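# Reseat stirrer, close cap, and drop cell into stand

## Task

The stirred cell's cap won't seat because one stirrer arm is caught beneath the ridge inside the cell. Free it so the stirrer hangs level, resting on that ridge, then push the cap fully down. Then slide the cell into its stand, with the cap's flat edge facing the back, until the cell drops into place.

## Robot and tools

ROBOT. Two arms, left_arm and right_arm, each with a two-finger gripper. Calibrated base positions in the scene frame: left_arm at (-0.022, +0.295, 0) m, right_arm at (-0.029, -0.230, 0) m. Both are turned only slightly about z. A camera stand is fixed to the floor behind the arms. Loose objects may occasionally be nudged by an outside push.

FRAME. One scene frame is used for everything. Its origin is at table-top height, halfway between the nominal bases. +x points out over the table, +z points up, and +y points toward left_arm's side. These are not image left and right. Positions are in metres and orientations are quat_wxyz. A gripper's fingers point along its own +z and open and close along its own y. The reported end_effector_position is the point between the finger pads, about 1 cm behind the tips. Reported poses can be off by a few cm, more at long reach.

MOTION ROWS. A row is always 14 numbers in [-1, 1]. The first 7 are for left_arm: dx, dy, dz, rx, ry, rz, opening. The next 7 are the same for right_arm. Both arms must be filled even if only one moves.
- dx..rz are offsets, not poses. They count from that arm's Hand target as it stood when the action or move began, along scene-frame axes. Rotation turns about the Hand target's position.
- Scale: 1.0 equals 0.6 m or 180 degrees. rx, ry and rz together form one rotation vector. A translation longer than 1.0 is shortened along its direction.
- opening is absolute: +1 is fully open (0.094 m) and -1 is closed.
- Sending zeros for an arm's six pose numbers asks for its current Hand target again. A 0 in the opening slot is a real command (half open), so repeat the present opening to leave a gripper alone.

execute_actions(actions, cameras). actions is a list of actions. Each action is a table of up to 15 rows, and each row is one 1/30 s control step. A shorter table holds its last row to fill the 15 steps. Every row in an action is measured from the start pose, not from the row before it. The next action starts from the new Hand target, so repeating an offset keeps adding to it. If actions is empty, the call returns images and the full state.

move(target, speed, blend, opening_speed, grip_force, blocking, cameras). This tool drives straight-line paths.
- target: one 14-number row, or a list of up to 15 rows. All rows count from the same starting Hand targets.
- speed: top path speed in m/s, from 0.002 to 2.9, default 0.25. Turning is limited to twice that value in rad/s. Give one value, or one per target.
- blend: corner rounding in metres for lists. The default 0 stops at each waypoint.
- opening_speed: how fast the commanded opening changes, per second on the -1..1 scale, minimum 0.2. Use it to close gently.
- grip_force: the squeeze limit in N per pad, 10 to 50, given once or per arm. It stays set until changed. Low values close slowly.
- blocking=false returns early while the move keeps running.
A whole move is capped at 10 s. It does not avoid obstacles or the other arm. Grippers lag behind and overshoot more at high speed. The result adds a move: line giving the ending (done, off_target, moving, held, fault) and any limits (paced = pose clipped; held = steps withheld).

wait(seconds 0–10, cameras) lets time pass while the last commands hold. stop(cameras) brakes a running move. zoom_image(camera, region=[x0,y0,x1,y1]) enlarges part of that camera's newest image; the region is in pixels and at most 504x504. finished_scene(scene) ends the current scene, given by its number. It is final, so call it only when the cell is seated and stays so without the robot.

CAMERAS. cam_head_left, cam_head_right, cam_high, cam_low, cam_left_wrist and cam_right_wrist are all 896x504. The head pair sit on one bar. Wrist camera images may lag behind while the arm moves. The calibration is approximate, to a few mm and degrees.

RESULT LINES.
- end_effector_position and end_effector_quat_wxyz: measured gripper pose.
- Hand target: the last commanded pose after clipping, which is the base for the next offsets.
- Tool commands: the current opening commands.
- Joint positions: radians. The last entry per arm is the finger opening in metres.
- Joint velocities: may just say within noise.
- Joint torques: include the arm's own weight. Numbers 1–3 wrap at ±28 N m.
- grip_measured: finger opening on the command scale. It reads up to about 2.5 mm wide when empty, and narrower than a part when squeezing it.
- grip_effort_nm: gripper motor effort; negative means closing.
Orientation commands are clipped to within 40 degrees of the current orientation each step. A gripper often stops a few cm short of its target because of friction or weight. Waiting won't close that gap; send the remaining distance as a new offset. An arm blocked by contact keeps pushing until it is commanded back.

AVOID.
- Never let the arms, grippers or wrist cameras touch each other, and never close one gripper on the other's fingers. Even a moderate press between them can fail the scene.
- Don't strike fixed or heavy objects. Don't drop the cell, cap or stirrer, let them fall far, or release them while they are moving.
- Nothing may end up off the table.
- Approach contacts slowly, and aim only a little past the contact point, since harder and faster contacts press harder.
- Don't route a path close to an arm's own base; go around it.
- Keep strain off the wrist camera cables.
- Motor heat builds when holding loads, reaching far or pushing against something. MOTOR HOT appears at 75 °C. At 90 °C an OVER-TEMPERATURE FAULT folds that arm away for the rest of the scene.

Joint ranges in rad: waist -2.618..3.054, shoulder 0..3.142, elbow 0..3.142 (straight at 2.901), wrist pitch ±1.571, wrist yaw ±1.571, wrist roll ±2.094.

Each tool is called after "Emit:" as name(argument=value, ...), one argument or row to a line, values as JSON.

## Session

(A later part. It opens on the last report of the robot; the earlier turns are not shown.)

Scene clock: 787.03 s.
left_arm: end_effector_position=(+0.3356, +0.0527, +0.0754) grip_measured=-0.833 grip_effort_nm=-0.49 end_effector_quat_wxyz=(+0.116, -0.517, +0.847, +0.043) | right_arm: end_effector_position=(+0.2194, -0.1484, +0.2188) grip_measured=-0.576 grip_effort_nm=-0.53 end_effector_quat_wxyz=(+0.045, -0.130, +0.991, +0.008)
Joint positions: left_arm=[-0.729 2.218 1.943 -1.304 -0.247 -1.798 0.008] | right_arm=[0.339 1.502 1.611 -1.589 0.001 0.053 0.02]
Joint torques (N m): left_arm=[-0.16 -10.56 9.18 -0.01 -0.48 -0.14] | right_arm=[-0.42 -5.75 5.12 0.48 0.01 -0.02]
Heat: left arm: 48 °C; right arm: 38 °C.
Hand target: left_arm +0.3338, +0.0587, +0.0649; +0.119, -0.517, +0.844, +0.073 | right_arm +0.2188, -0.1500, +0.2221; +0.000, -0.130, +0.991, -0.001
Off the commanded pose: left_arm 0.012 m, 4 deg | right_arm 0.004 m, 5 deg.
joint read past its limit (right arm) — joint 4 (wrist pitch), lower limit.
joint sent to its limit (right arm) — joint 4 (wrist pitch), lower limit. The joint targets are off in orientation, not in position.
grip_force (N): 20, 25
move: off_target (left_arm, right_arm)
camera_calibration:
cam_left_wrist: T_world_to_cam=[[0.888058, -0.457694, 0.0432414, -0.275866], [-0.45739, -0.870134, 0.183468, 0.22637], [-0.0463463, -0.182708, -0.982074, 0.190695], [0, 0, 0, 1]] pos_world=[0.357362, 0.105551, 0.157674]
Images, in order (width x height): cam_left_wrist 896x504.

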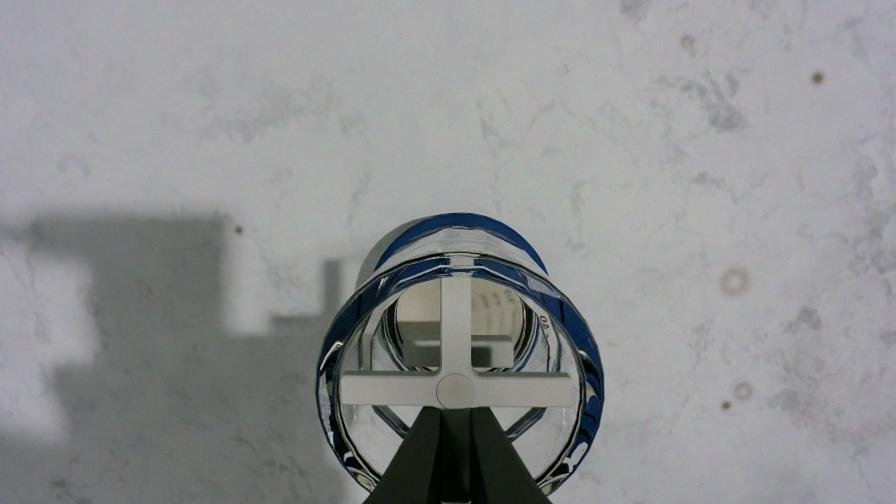

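Emit:
move(
  target=[0.0,0.0,0.0,0,0,0,-0.55,0,0,0,0,0,0,-0.9],
  opening_speed=0.3,
  cameras=["cam_left_wrist"],
)

Emit:
zoom_image(
  camera="cam_left_wrist",
  region=[310, 200, 610, 500],
)

Scene clock: 794.23 s.
left_arm: end_effector_position=(+0.3355, +0.0540, +0.0763) grip_measured=-0.552 grip_effort_nm=0.09 end_effector_quat_wxyz=(+0.118, -0.517, +0.846, +0.045) | right_arm: end_effector_position=(+0.2194, -0.1484, +0.2188) grip_measured=-0.576 grip_effort_nm=-0.53 end_effector_quat_wxyz=(+0.045, -0.130, +0.991, +0.008)
Joint positions: left_arm=[-0.729 2.218 1.946 -1.31 -0.252 -1.799 0.021] | right_arm=[0.339 1.502 1.611 -1.589 0.001 0.053 0.02]
Joint torques (N m): left_arm=[-0.36 -10.48 8.96 0.04 -0.43 -0.13] | right_arm=[-0.39 -5.72 4.92 0.47 -0.01 -0.03]
Heat: left arm: 47 °C; right arm: 38 °C.
Hand target: left_arm +0.3339, +0.0586, +0.0649; +0.119, -0.517, +0.844, +0.073 | right_arm +0.2188, -0.1500, +0.2221; +0.000, -0.130, +0.991, -0.001
Off the commanded pose: left_arm 0.012 m, 3 deg | right_arm 0.004 m, 5 deg.
joint read past its limit (right arm) — joint 4 (wrist pitch), lower limit.
joint sent to its limit (right arm) — joint 4 (wrist pitch), lower limit. The joint targets are off in orientation, not in position.
grip_force (N): 20, 25
move: off_target (left_arm, right_arm)
camera_calibration:
cam_left_wrist: T_world_to_cam=[[0.888319, -0.457393, 0.0410021, -0.27524], [-0.456983, -0.871632, 0.177269, 0.227769], [-0.0453427, -0.176208, -0.983308, 0.191268], [0, 0, 0, 1]] pos_world=[0.35726, 0.106341, 0.158985]
Images, in order (width x height): cam_left_wrist 896x504.

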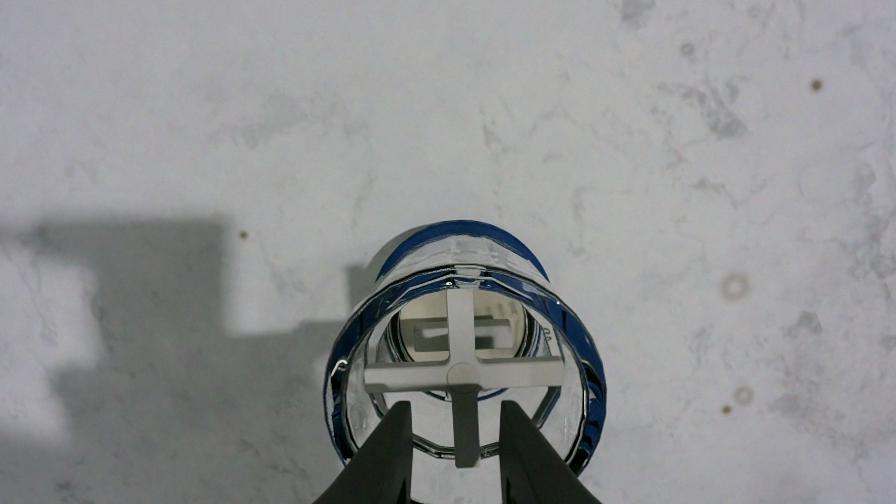

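Scaled by 1.680 from the camera's 896x504 image, which has a finer 1280x720 frame.

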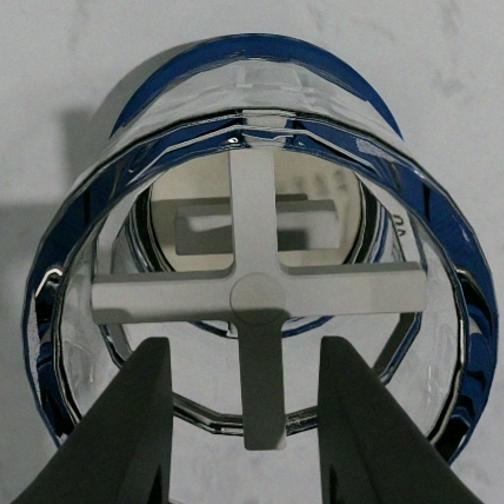

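Emit:
move(
  target=[0.005,0.01,0.07,-0.1,0.05,0,-0.55,0,0,0,0,0,0,-0.9],
  speed=0.08,
  cameras=["cam_left_wrist","cam_low"],
)

Emit:
zoom_image(
  camera="cam_left_wrist",
  region=[310, 150, 610, 450],
)

Emit:
zoom_image(
  camera="cam_low",
  region=[535, 170, 595, 245],
)

Scene clock: 803.83 s.
left_arm: end_effector_position=(+0.3366, +0.0619, +0.0888) grip_measured=-0.552 grip_effort_nm=0.09 end_effector_quat_wxyz=(-0.036, -0.524, +0.851, -0.010) | right_arm: end_effector_position=(+0.2194, -0.1484, +0.2188) grip_measured=-0.576 grip_effort_nm=-0.52 end_effector_quat_wxyz=(+0.045, -0.130, +0.991, +0.008)
Joint positions: left_arm=[-0.577 2.218 2.016 -1.384 0.074 -1.651 0.021] | right_arm=[0.339 1.502 1.611 -1.589 0.001 0.053 0.02]
Joint torques (N m): left_arm=[0.35 -16.81 9.22 0.07 -0.01 0.09] | right_arm=[-0.42 -5.76 5 0.48 0 -0.03]
Heat: left arm: 46 °C; right arm: 38 °C.
Hand target: left_arm +0.3369, +0.0647, +0.1069; -0.029, -0.522, +0.852, -0.019 | right_arm +0.2188, -0.1500, +0.2221; +0.000, -0.130, +0.991, -0.001
Off the commanded pose: left_arm 0.018 m, 1 deg | right_arm 0.004 m, 5 deg.
joint read past its limit (right arm) — joint 4 (wrist pitch), lower limit.
joint sent to its limit (right arm) — joint 4 (wrist pitch), lower limit. The joint targets are off in orientation, not in position.
grip_force (N): 20, 25
move: off_target (left_arm, right_arm)
camera_calibration:
cam_left_wrist: T_world_to_cam=[[0.89329, -0.448677, -0.0268769, -0.269262], [-0.382585, -0.790367, 0.478486, 0.176119], [-0.235928, -0.417144, -0.877684, 0.27473], [0, 0, 0, 1]] pos_world=[0.372726, 0.132989, 0.149619]
Images, in order (width x height): cam_low 896x504, cam_left_wrist 896x504.

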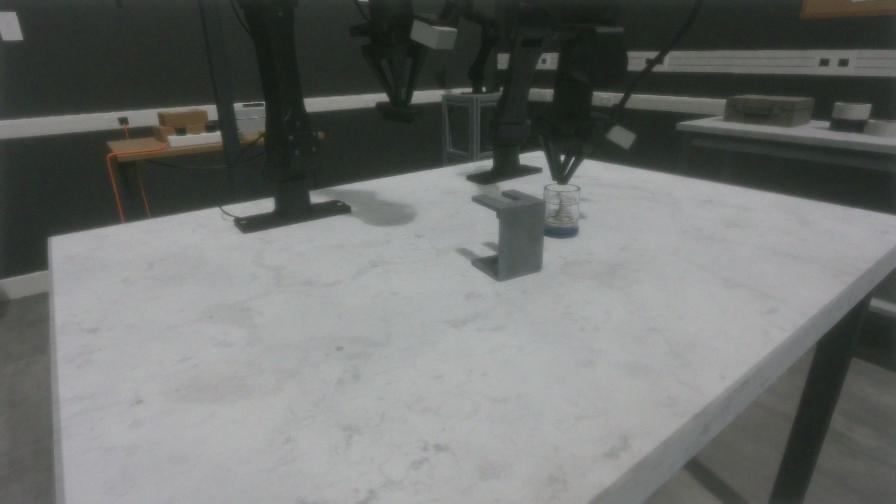

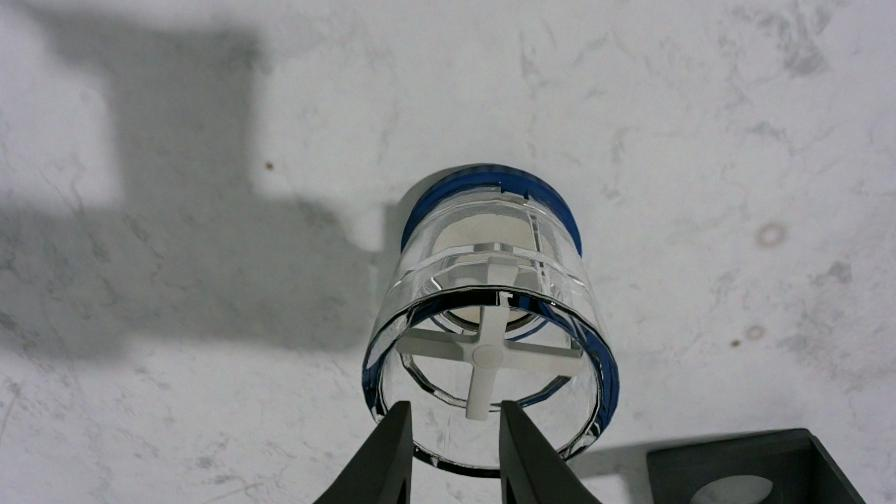

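Scaled by 1.680 from the camera's 896x504 image, which has a finer 1280x720 frame.

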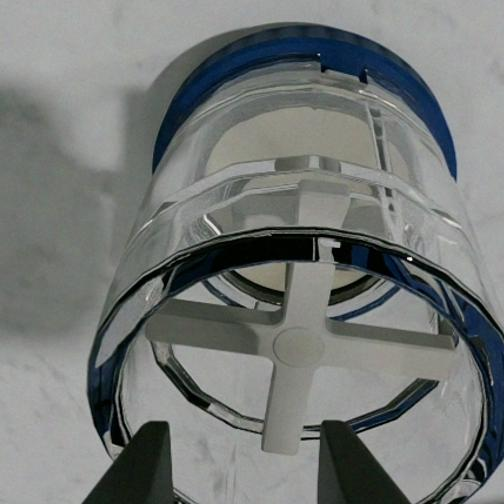

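Scaled by 6.720 from the camera's 896x504 image, which has a finer 1280x720 frame.

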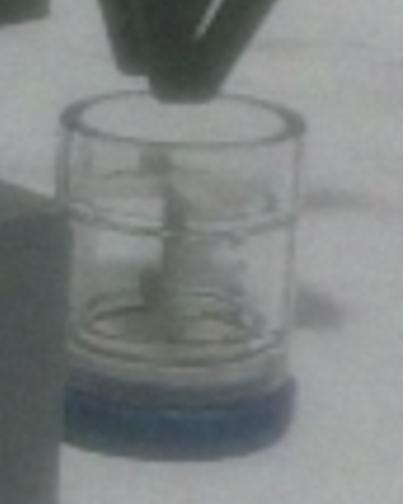

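Emit:
move(
  target=[0.0,0.0,0.14,0,0,0,-0.55,0,0,0,0,0,0,-0.9],
  speed=0.12,
  cameras=["cam_left_wrist","cam_low"],
)

Emit:
zoom_image(
  camera="cam_left_wrist",
  region=[360, 100, 600, 340],
)

Emit:
zoom_image(
  camera="cam_low",
  region=[535, 170, 595, 245],
)

Scene clock: 812.53 s.
left_arm: end_effector_position=(+0.3404, +0.0590, +0.1781) grip_measured=-0.552 grip_effort_nm=0.08 end_effector_quat_wxyz=(-0.003, -0.520, +0.851, -0.078) | right_arm: end_effector_position=(+0.2194, -0.1484, +0.2188) grip_measured=-0.576 grip_effort_nm=-0.53 end_effector_quat_wxyz=(+0.045, -0.130, +0.991, +0.008)
Joint positions: left_arm=[-0.577 2.131 2.228 -1.533 0.077 -1.65 0.021] | right_arm=[0.339 1.502 1.611 -1.589 0.001 0.053 0.02]
Joint torques (N m): left_arm=[0.42 -15.16 8.49 0.35 -0.01 -0.03] | right_arm=[-0.42 -5.72 5.07 0.49 0.03 -0.03]
Heat: left arm: 47 °C; right arm: 38 °C.
Hand target: left_arm +0.3369, +0.0646, +0.1911; -0.029, -0.522, +0.852, -0.020 | right_arm +0.2188, -0.1500, +0.2221; +0.000, -0.130, +0.991, -0.001
Off the commanded pose: left_arm 0.014 m, 7 deg | right_arm 0.004 m, 5 deg.
joint read past its limit (right arm) — joint 4 (wrist pitch), lower limit.
joint sent to its limit (left arm) — joint 4 (wrist pitch), lower limit. The joint targets are off in orientation, not in position.
joint sent to its limit (right arm) — joint 4 (wrist pitch), lower limit. The joint targets are off in orientation, not in position.
grip_force (N): 20, 25
move: off_target (left_arm, right_arm)
camera_calibration:
cam_left_wrist: T_world_to_cam=[[0.886853, -0.445244, 0.12349, -0.296377], [-0.444895, -0.750705, 0.488376, 0.149595], [-0.124742, -0.488058, -0.863851, 0.316628], [0, 0, 0, 1]] pos_world=[0.368894, 0.134874, 0.237061]
Images, in order (width x height): cam_low 896x504, cam_left_wrist 896x504.

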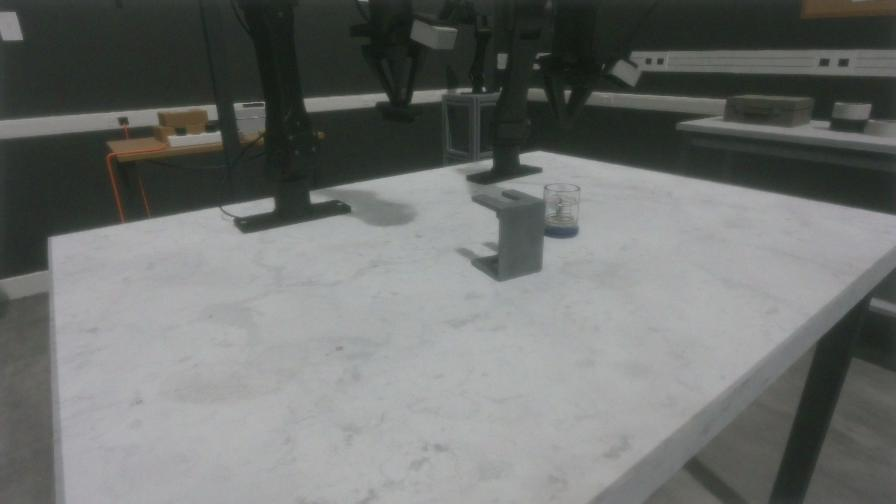

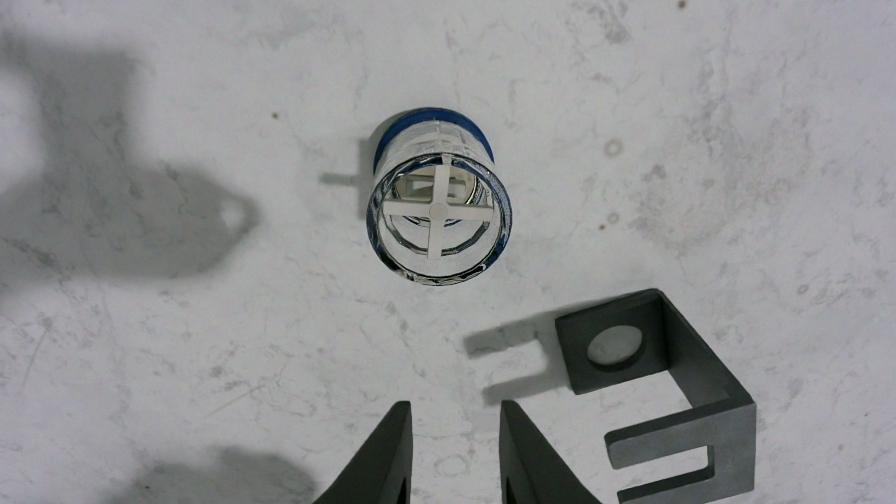

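Scaled by 2.100 from the camera's 896x504 image, which has a finer 1280x720 frame.

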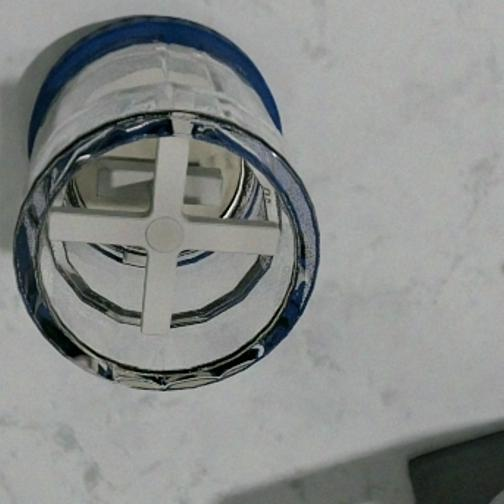

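Scaled by 6.720 from the camera's 896x504 image, which has a finer 1280x720 frame.

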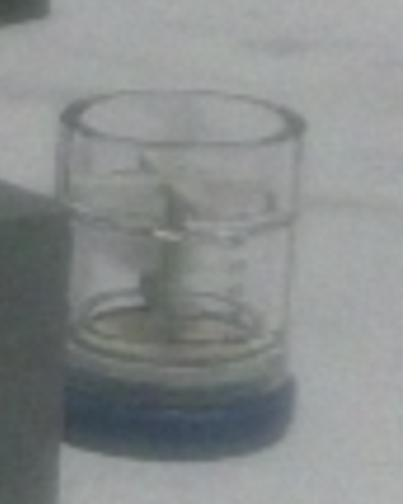

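Emit:
move(
  target=[-0.31,0.28,0.03,0.0568,-0.4078,-0.5035,0.5,0,0,0,0,0,0,-0.9],
  speed=0.3,
)

Emit:
move(
  target=[0,0,0,0,0,0,0.5,0.192,0.37,-0.05,0,0,0.191,-0.9],
  speed=0.15,
  cameras=["cam_left_wrist","cam_right_wrist","cam_low"],
)

Emit:
zoom_image(
  camera="cam_low",
  region=[520, 110, 620, 250],
)

Scene clock: 865.20 s.
left_arm: end_effector_position=(+0.1513, +0.2347, +0.2004) grip_measured=+0.498 grip_effort_nm=0.08 end_effector_quat_wxyz=(+0.457, +0.296, +0.814, -0.202) | right_arm: end_effector_position=(+0.2194, -0.1484, +0.2188) grip_measured=-0.576 grip_effort_nm=-0.53 end_effector_quat_wxyz=(+0.045, -0.130, +0.991, +0.008)
Joint positions: left_arm=[0.632 0.7 0.741 -1.369 1.029 1.221 0.07] | right_arm=[0.339 1.502 1.611 -1.589 0.001 0.053 0.02]
Joint torques (N m): left_arm=[0.61 1.58 9.44 0.57 0.83 0.16] | right_arm=[-0.32 -5.72 5.09 0.45 0 -0.02]
Heat: left arm: 56 °C; right arm: 38 °C.
Hand target: left_arm +0.1509, +0.2327, +0.2092; +0.466, +0.299, +0.807, -0.207 | right_arm +0.2188, -0.1500, +0.2221; +0.000, -0.130, +0.991, -0.001
Off the commanded pose: left_arm 0.009 m, 1 deg | right_arm 0.004 m, 5 deg.
joint read past its limit (right arm) — joint 4 (wrist pitch), lower limit.
joint sent to its limit (right arm) — joint 4 (wrist pitch), lower limit. The joint targets are off in orientation, not in position.
grip_force (N): 20, 25
move: off_target (right_arm)

Scene clock: 867.87 s.
left_arm: end_effector_position=(+0.1510, +0.2346, +0.2004) grip_measured=+0.498 grip_effort_nm=0.09 end_effector_quat_wxyz=(+0.457, +0.297, +0.814, -0.202) | right_arm: end_effector_position=(+0.3306, +0.0674, +0.1831) grip_measured=-0.576 grip_effort_nm=-0.53 end_effector_quat_wxyz=(+0.093, -0.411, +0.906, +0.024)
Joint positions: left_arm=[0.633 0.7 0.742 -1.372 1.03 1.225 0.07] | right_arm=[0.715 2.277 2.486 -1.588 0.002 -0.163 0.02]
Joint torques (N m): left_arm=[0.62 1.69 9.47 0.57 0.85 0.18] | right_arm=[0.38 -10.61 8.05 0.61 -0.01 -0.05]
Heat: left arm: 55 °C; right arm: 38 °C.
Hand target: left_arm +0.1509, +0.2327, +0.2091; +0.466, +0.299, +0.807, -0.207 | right_arm +0.3340, +0.0721, +0.1920; +0.000, -0.418, +0.909, -0.001
Off the commanded pose: left_arm 0.009 m, 1 deg | right_arm 0.011 m, 11 deg.
joint read past its limit (right arm) — joint 4 (wrist pitch), lower limit.
joint sent to its limit (right arm) — joint 4 (wrist pitch), lower limit. The joint targets are off in orientation, not in position.
grip_force (N): 20, 25
move: off_target (right_arm)
camera_calibration:
cam_left_wrist: T_world_to_cam=[[-0.663336, -0.746092, 0.0577194, 0.264924], [-0.631012, 0.516221, -0.579086, 0.131181], [0.402255, -0.42055, -0.813221, 0.292424], [0, 0, 0, 1]] pos_world=[0.140881, 0.252918, 0.298479]
cam_right_wrist: T_world_to_cam=[[0.759686, -0.648669, 0.0458787, -0.217359], [-0.637104, -0.728292, 0.252368, 0.250872], [-0.13029, -0.22095, -0.966543, 0.324375], [0, 0, 0, 1]] pos_world=[0.367219, 0.113385, 0.260182]
Images, in order (width x height): cam_low 896x504, cam_left_wrist 896x504, cam_right_wrist 896x504.

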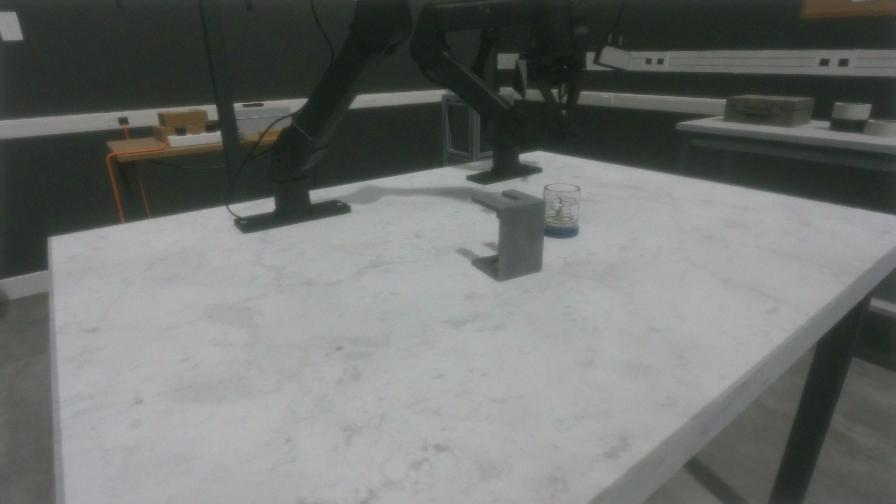

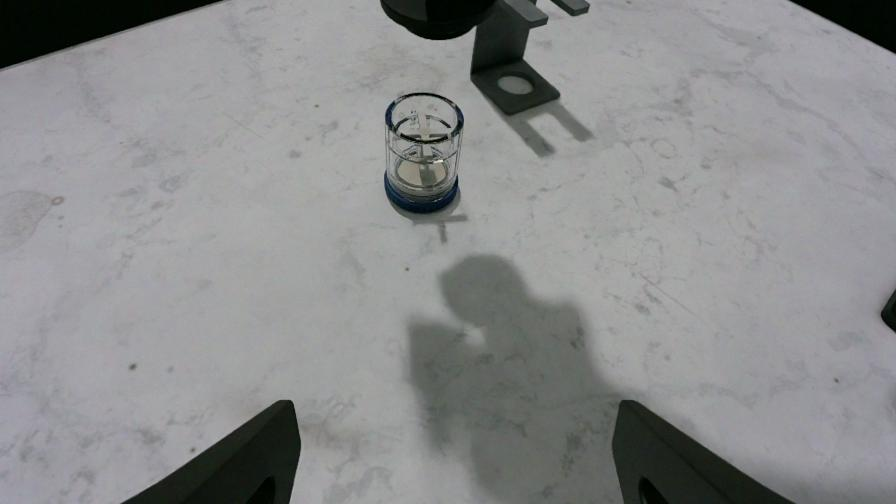

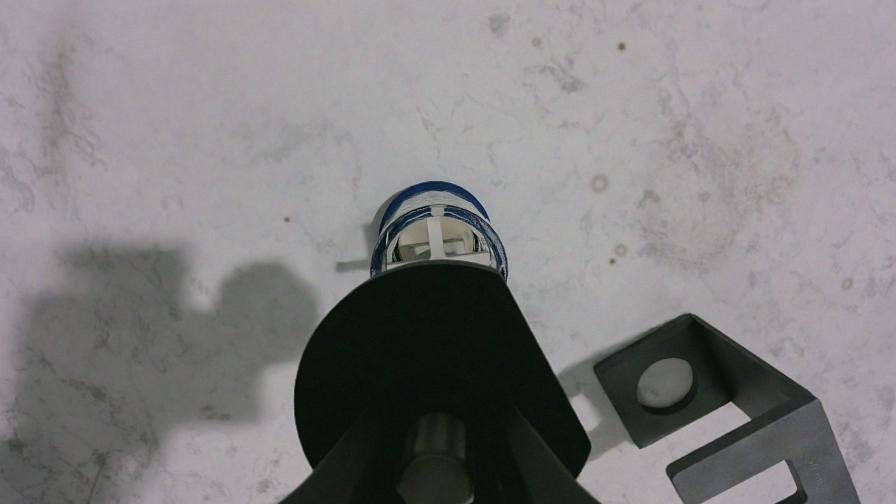

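Scaled by 3.600 from the camera's 896x504 image, which has a finer 1280x720 frame.

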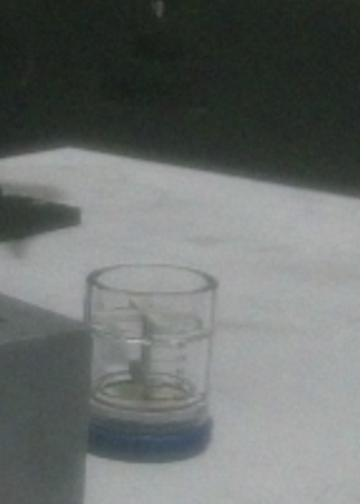

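Emit:
move(
  target=[0,0,0,0,0,0,0.5,0.003,-0.004,-0.105,0,0,0,-0.9],
  speed=0.1,
  cameras=["cam_left_wrist","cam_right_wrist","cam_low"],
)

Emit:
zoom_image(
  camera="cam_left_wrist",
  region=[350, 20, 500, 220],
)

Emit:
zoom_image(
  camera="cam_low",
  region=[520, 130, 610, 250],
)

Scene clock: 883.73 s.
left_arm: end_effector_position=(+0.1510, +0.2346, +0.2004) grip_measured=+0.498 grip_effort_nm=0.08 end_effector_quat_wxyz=(+0.457, +0.297, +0.814, -0.202) | right_arm: end_effector_position=(+0.3341, +0.0702, +0.1294) grip_measured=-0.576 grip_effort_nm=-0.53 end_effector_quat_wxyz=(+0.036, -0.416, +0.909, +0.008)
Joint positions: left_arm=[0.633 0.7 0.742 -1.372 1.03 1.225 0.07] | right_arm=[0.715 2.397 2.486 -1.588 0.002 -0.17 0.02]
Joint torques (N m): left_arm=[0.61 1.69 9.39 0.58 0.83 0.17] | right_arm=[-0.18 -11.38 5.22 0.41 -0.01 -0.02]
Heat: left arm: 49 °C; right arm: 41 °C.
Hand target: left_arm +0.1509, +0.2327, +0.2091; +0.466, +0.299, +0.807, -0.207 | right_arm +0.3358, +0.0697, +0.1290; +0.000, -0.418, +0.909, -0.001
Off the commanded pose: left_arm 0.009 m, 1 deg | right_arm 0.002 m, 4 deg.
joint read past its limit (right arm) — joint 4 (wrist pitch), lower limit.
joint sent to its limit (right arm) — joint 4 (wrist pitch), lower limit. The joint targets are off in orientation, not in position.
grip_force (N): 20, 25
move: off_target (right_arm)
camera_calibration:
cam_left_wrist: T_world_to_cam=[[-0.663336, -0.746092, 0.0577194, 0.264924], [-0.631012, 0.516221, -0.579086, 0.131181], [0.402255, -0.42055, -0.813221, 0.292424], [0, 0, 0, 1]] pos_world=[0.140881, 0.252918, 0.298479]
cam_right_wrist: T_world_to_cam=[[0.767341, -0.640738, 0.0253467, -0.216063], [-0.603947, -0.708866, 0.364358, 0.241735], [-0.215491, -0.294895, -0.930914, 0.302746], [0, 0, 0, 1]] pos_world=[0.377028, 0.122196, 0.199229]
Images, in order (width x height): cam_low 896x504, cam_left_wrist 896x504, cam_right_wrist 896x504.

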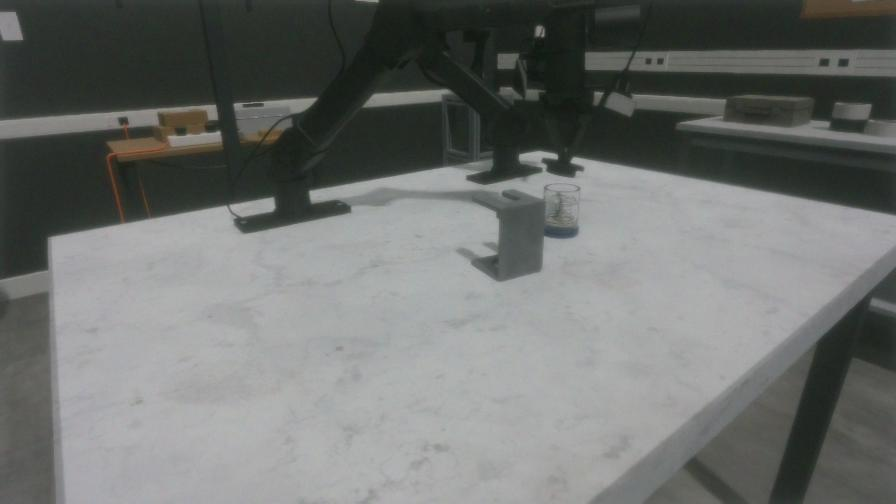

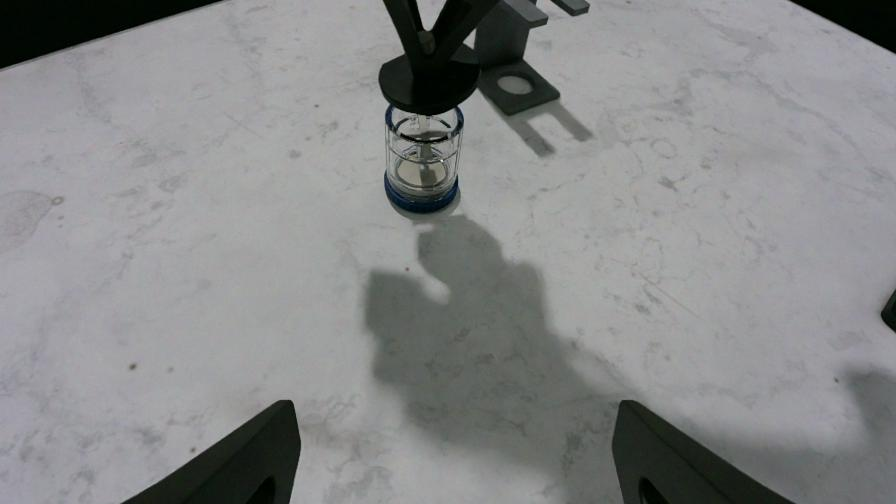

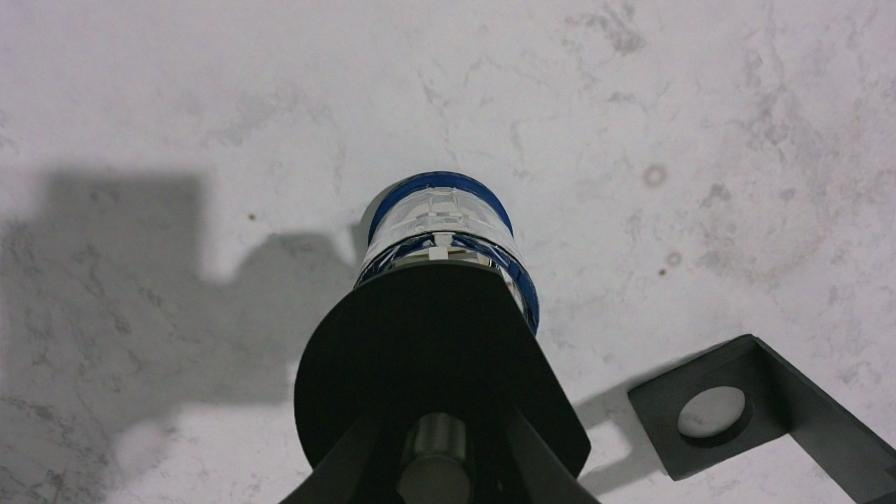

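Scaled by 2.520 from the camera's 896x504 image, which has a finer 1280x720 frame.

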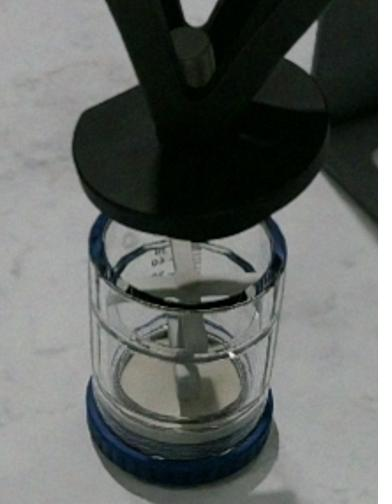

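Scaled by 4.200 from the camera's 896x504 image, which has a finer 1280x720 frame.

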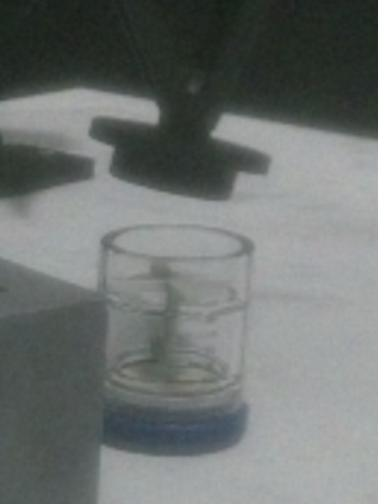

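Emit:
move(
  target=[0,0,0,0,0,0,0.5,-0.006,-0.007,0,0.0713,-0.0619,0,-0.9],
  speed=0.1,
  cameras=["cam_left_wrist","cam_right_wrist","cam_low"],
)

Emit:
zoom_image(
  camera="cam_left_wrist",
  region=[350, 20, 500, 220],
)

Emit:
zoom_image(
  camera="cam_low",
  region=[520, 130, 610, 250],
)

Scene clock: 908.40 s.
left_arm: end_effector_position=(+0.1510, +0.2346, +0.2004) grip_measured=+0.498 grip_effort_nm=0.09 end_effector_quat_wxyz=(+0.457, +0.297, +0.814, -0.202) | right_arm: end_effector_position=(+0.3287, +0.0637, +0.1094) grip_measured=-0.576 grip_effort_nm=-0.53 end_effector_quat_wxyz=(+0.107, -0.414, +0.903, +0.048)
Joint positions: left_arm=[0.633 0.7 0.742 -1.372 1.03 1.225 0.07] | right_arm=[0.694 2.099 1.885 -1.125 -0.042 -0.186 0.02]
Joint torques (N m): left_arm=[0.65 1.63 9.46 0.56 0.83 0.17] | right_arm=[-0.51 -13.61 5.61 0.86 -0.14 -0.07]
Heat: left arm: 44 °C; right arm: 41 °C.
Hand target: left_arm +0.1509, +0.2327, +0.2091; +0.466, +0.299, +0.807, -0.207 | right_arm +0.3323, +0.0655, +0.1290; +0.135, -0.413, +0.899, +0.060
Off the commanded pose: left_arm 0.009 m, 1 deg | right_arm 0.020 m, 3 deg.
grip_force (N): 20, 25
move: off_target (right_arm)
camera_calibration:
cam_left_wrist: T_world_to_cam=[[-0.663336, -0.746092, 0.0577194, 0.264924], [-0.631012, 0.516221, -0.579086, 0.131181], [0.402255, -0.42055, -0.813221, 0.292424], [0, 0, 0, 1]] pos_world=[0.140881, 0.252918, 0.298479]
cam_right_wrist: T_world_to_cam=[[0.766335, -0.642246, 0.0158401, -0.214184], [-0.630814, -0.747567, 0.207888, 0.269621], [-0.121673, -0.169304, -0.978024, 0.247317], [0, 0, 0, 1]] pos_world=[0.364309, 0.105873, 0.189224]
Images, in order (width x height): cam_low 896x504, cam_left_wrist 896x504, cam_right_wrist 896x504.

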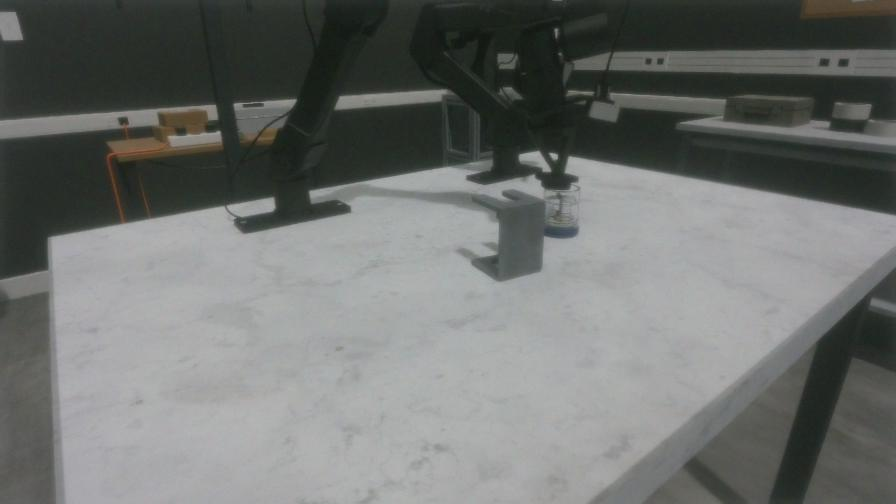

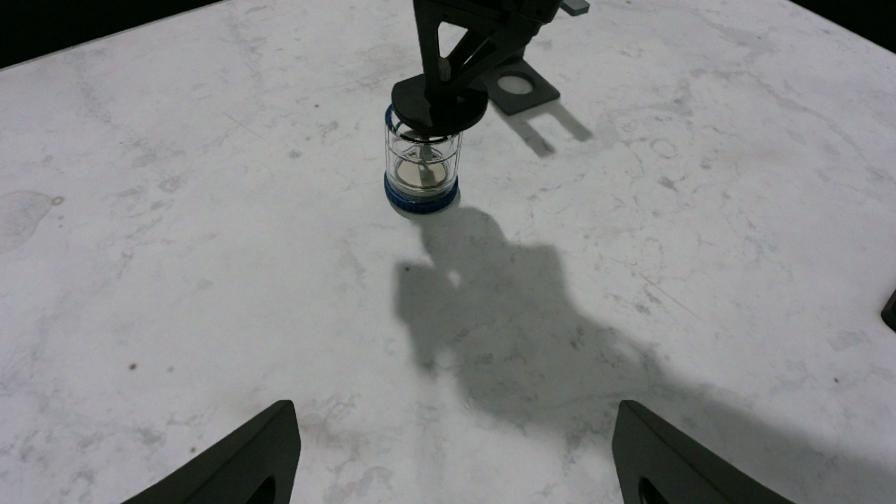

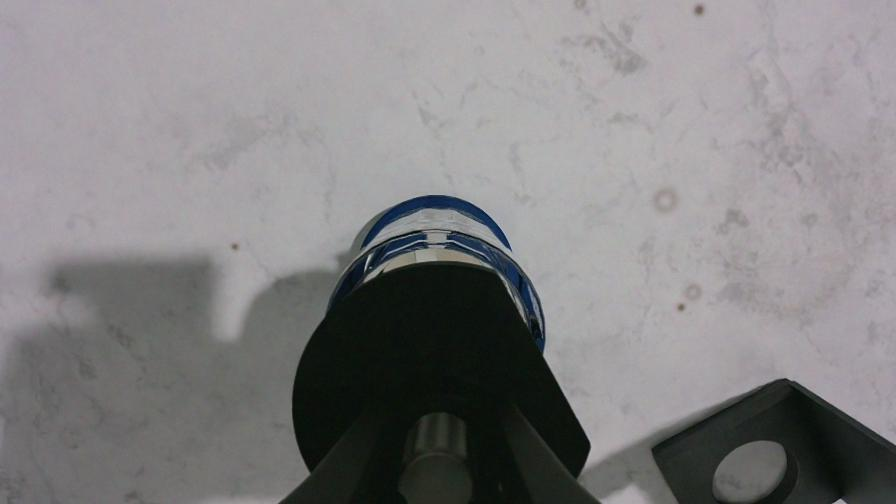

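Scaled by 2.520 from the camera's 896x504 image, which has a finer 1280x720 frame.

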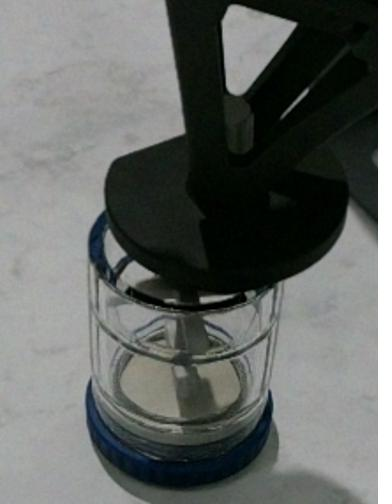

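Scaled by 4.200 from the camera's 896x504 image, which has a finer 1280x720 frame.

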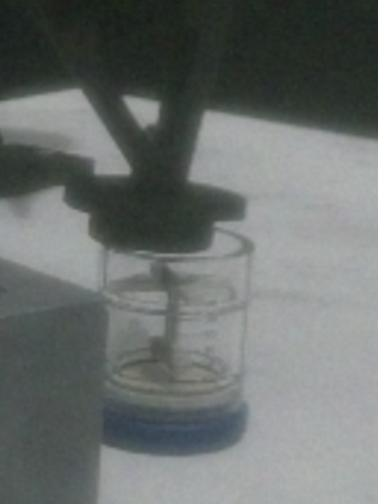

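Emit:
move(
  target=[0,0,0,0,0,0,0.5,0.0105,0.012,0.025,0.021,-0.018,0,-0.9],
  speed=0.08,
  cameras=["cam_left_wrist","cam_right_wrist","cam_low"],
)

Emit:
zoom_image(
  camera="cam_left_wrist",
  region=[350, 20, 500, 220],
)

Emit:
zoom_image(
  camera="cam_low",
  region=[520, 130, 610, 250],
)

Scene clock: 920.93 s.
left_arm: end_effector_position=(+0.1510, +0.2346, +0.2004) grip_measured=+0.498 grip_effort_nm=0.08 end_effector_quat_wxyz=(+0.457, +0.297, +0.814, -0.202) | right_arm: end_effector_position=(+0.3343, +0.0719, +0.1230) grip_measured=-0.576 grip_effort_nm=-0.53 end_effector_quat_wxyz=(+0.145, -0.413, +0.897, +0.065)
Joint positions: left_arm=[0.633 0.7 0.742 -1.372 1.03 1.225 0.07] | right_arm=[0.694 2.055 1.85 -1.052 -0.058 -0.186 0.02]
Joint torques (N m): left_arm=[0.64 1.74 9.36 0.58 0.83 0.19] | right_arm=[-0.83 -13.59 5.63 1.02 -0.15 -0.03]
Heat: left arm: 42 °C; right arm: 43 °C.
Hand target: left_arm +0.1509, +0.2327, +0.2091; +0.466, +0.299, +0.807, -0.207 | right_arm +0.3386, +0.0726, +0.1440; +0.174, -0.410, +0.892, +0.078
Off the commanded pose: left_arm 0.009 m, 1 deg | right_arm 0.021 m, 4 deg.
grip_force (N): 20, 25
move: off_target (right_arm)
camera_calibration:
cam_left_wrist: T_world_to_cam=[[-0.663336, -0.746092, 0.0577194, 0.264924], [-0.631012, 0.516221, -0.579086, 0.131181], [0.402255, -0.42055, -0.813221, 0.292424], [0, 0, 0, 1]] pos_world=[0.140881, 0.252918, 0.298479]
cam_right_wrist: T_world_to_cam=[[0.768267, -0.6399, 0.0171623, -0.214412], [-0.63658, -0.760912, 0.125613, 0.289498], [-0.0673207, -0.107429, -0.991931, 0.241803], [0, 0, 0, 1]] pos_world=[0.365293, 0.109057, 0.207167]
Images, in order (width x height): cam_low 896x504, cam_left_wrist 896x504, cam_right_wrist 896x504.

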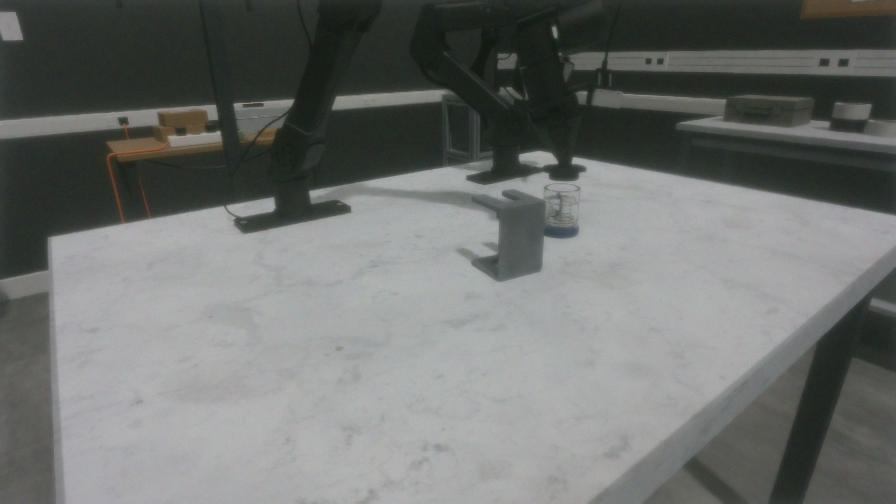

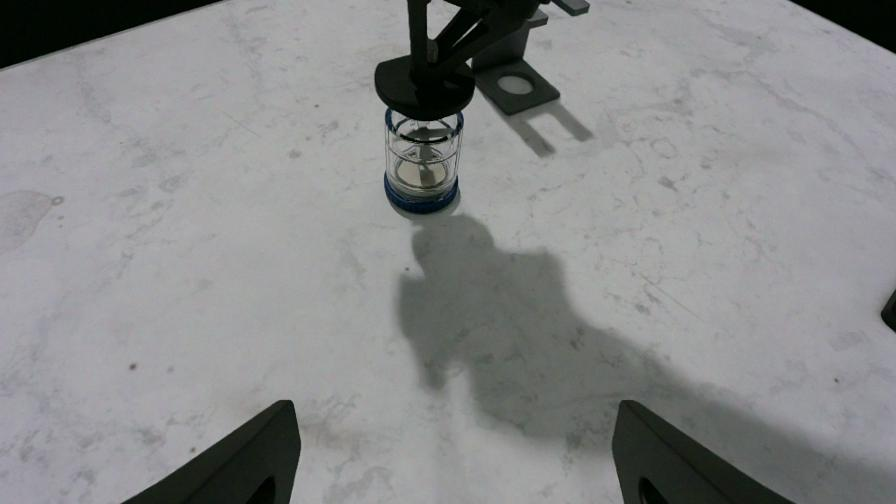

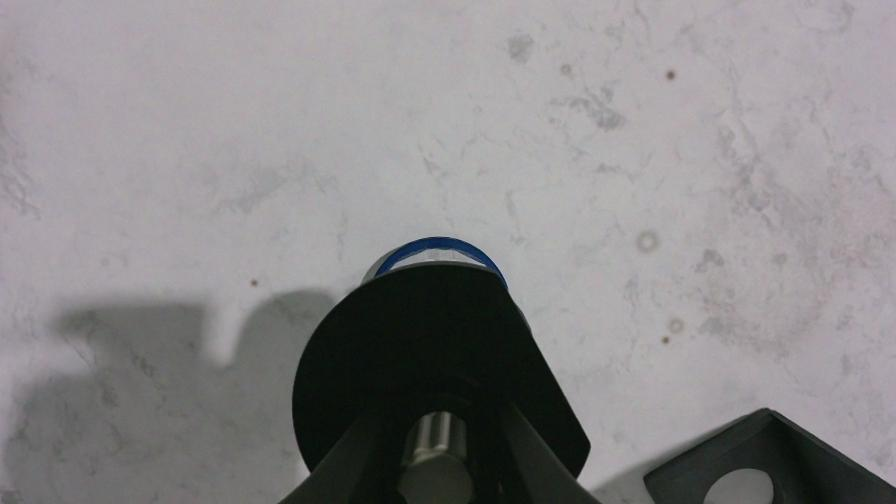

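Scaled by 2.520 from the camera's 896x504 image, which has a finer 1280x720 frame.

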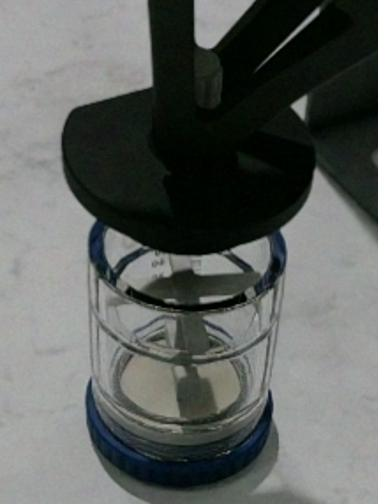

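Scaled by 4.200 from the camera's 896x504 image, which has a finer 1280x720 frame.

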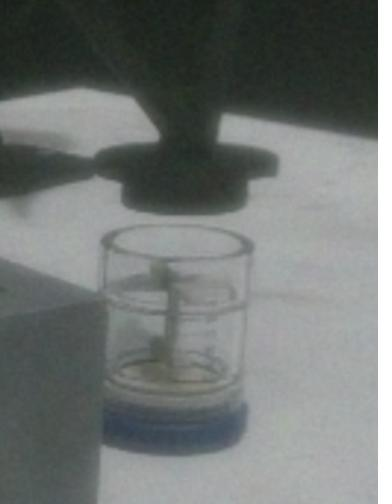

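Emit:
move(
  target=[0,0,0,0,0,0,0.5,-0.0005,-0.0005,-0.016,0,0,0,-0.9],
  speed=0.05,
  cameras=["cam_left_wrist","cam_low"],
)

Emit:
zoom_image(
  camera="cam_left_wrist",
  region=[350, 20, 500, 220],
)

Emit:
zoom_image(
  camera="cam_low",
  region=[520, 130, 610, 250],
)

Scene clock: 935.87 s.
left_arm: end_effector_position=(+0.1510, +0.2346, +0.2004) grip_measured=+0.498 grip_effort_nm=0.09 end_effector_quat_wxyz=(+0.457, +0.297, +0.814, -0.202) | right_arm: end_effector_position=(+0.3336, +0.0714, +0.1115) grip_measured=-0.576 grip_effort_nm=-0.53 end_effector_quat_wxyz=(+0.142, -0.413, +0.897, +0.065)
Joint positions: left_arm=[0.633 0.7 0.742 -1.372 1.03 1.225 0.07] | right_arm=[0.694 2.055 1.805 -1.012 -0.059 -0.186 0.02]
Joint torques (N m): left_arm=[0.59 1.73 9.43 0.58 0.84 0.18] | right_arm=[-0.73 -13.85 5.78 0.95 -0.13 -0.01]
Heat: left arm: 41 °C; right arm: 42 °C.
Hand target: left_arm +0.1509, +0.2327, +0.2091; +0.466, +0.299, +0.807, -0.207 | right_arm +0.3383, +0.0724, +0.1345; +0.174, -0.410, +0.892, +0.078
Off the commanded pose: left_arm 0.009 m, 1 deg | right_arm 0.023 m, 4 deg.
grip_force (N): 20, 25
move: off_target (right_arm)
camera_calibration:
cam_left_wrist: T_world_to_cam=[[-0.663336, -0.746092, 0.0577194, 0.264924], [-0.631012, 0.516221, -0.579086, 0.131181], [0.402255, -0.42055, -0.813221, 0.292424], [0, 0, 0, 1]] pos_world=[0.140881, 0.252918, 0.298479]
Images, in order (width x height): cam_low 896x504, cam_left_wrist 896x504.

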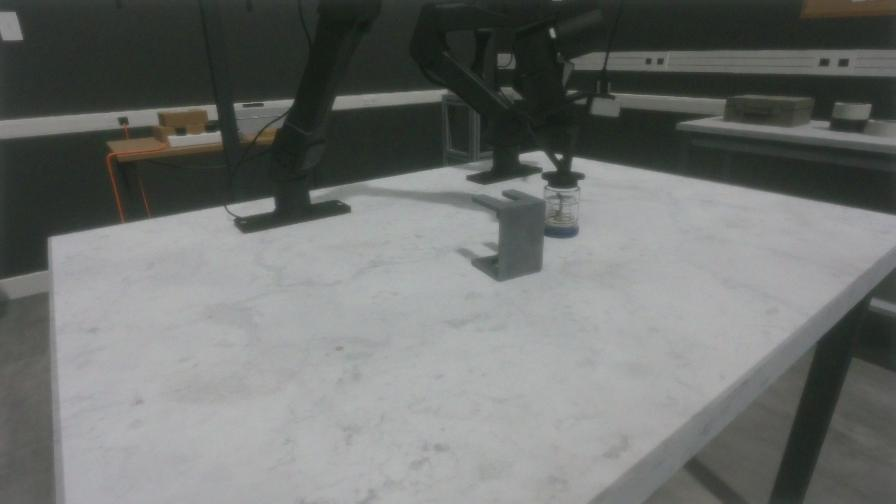

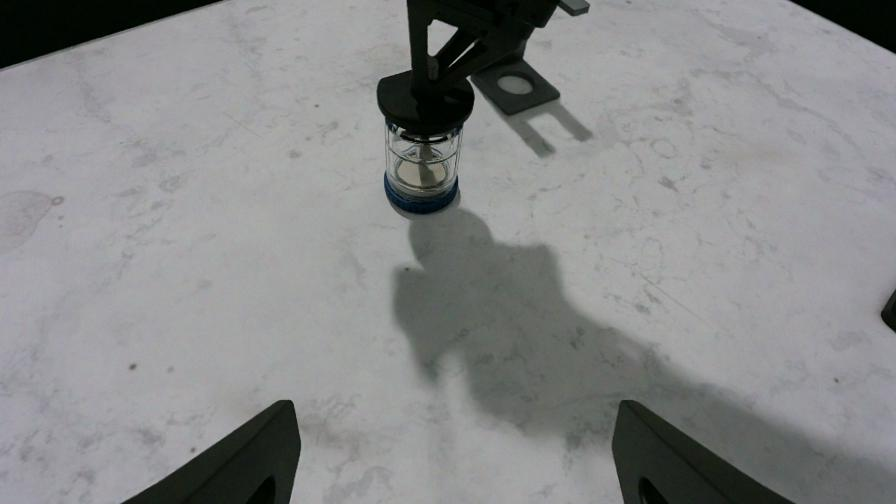

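Scaled by 2.520 from the camera's 896x504 image, which has a finer 1280x720 frame.

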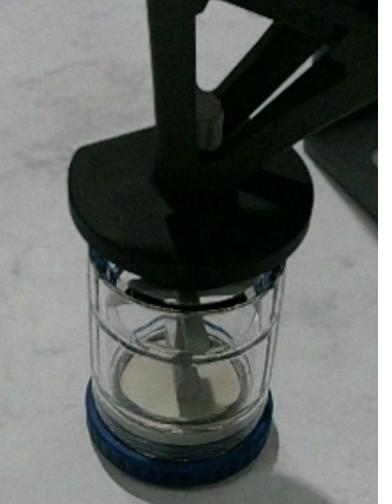

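Scaled by 4.200 from the camera's 896x504 image, which has a finer 1280x720 frame.

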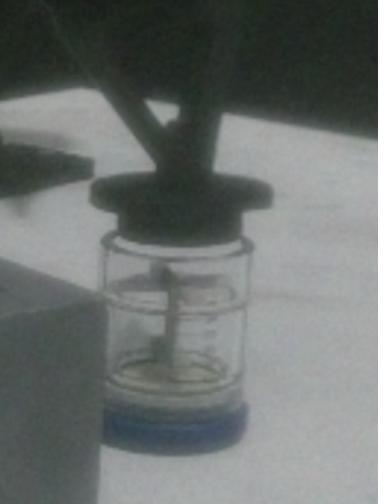

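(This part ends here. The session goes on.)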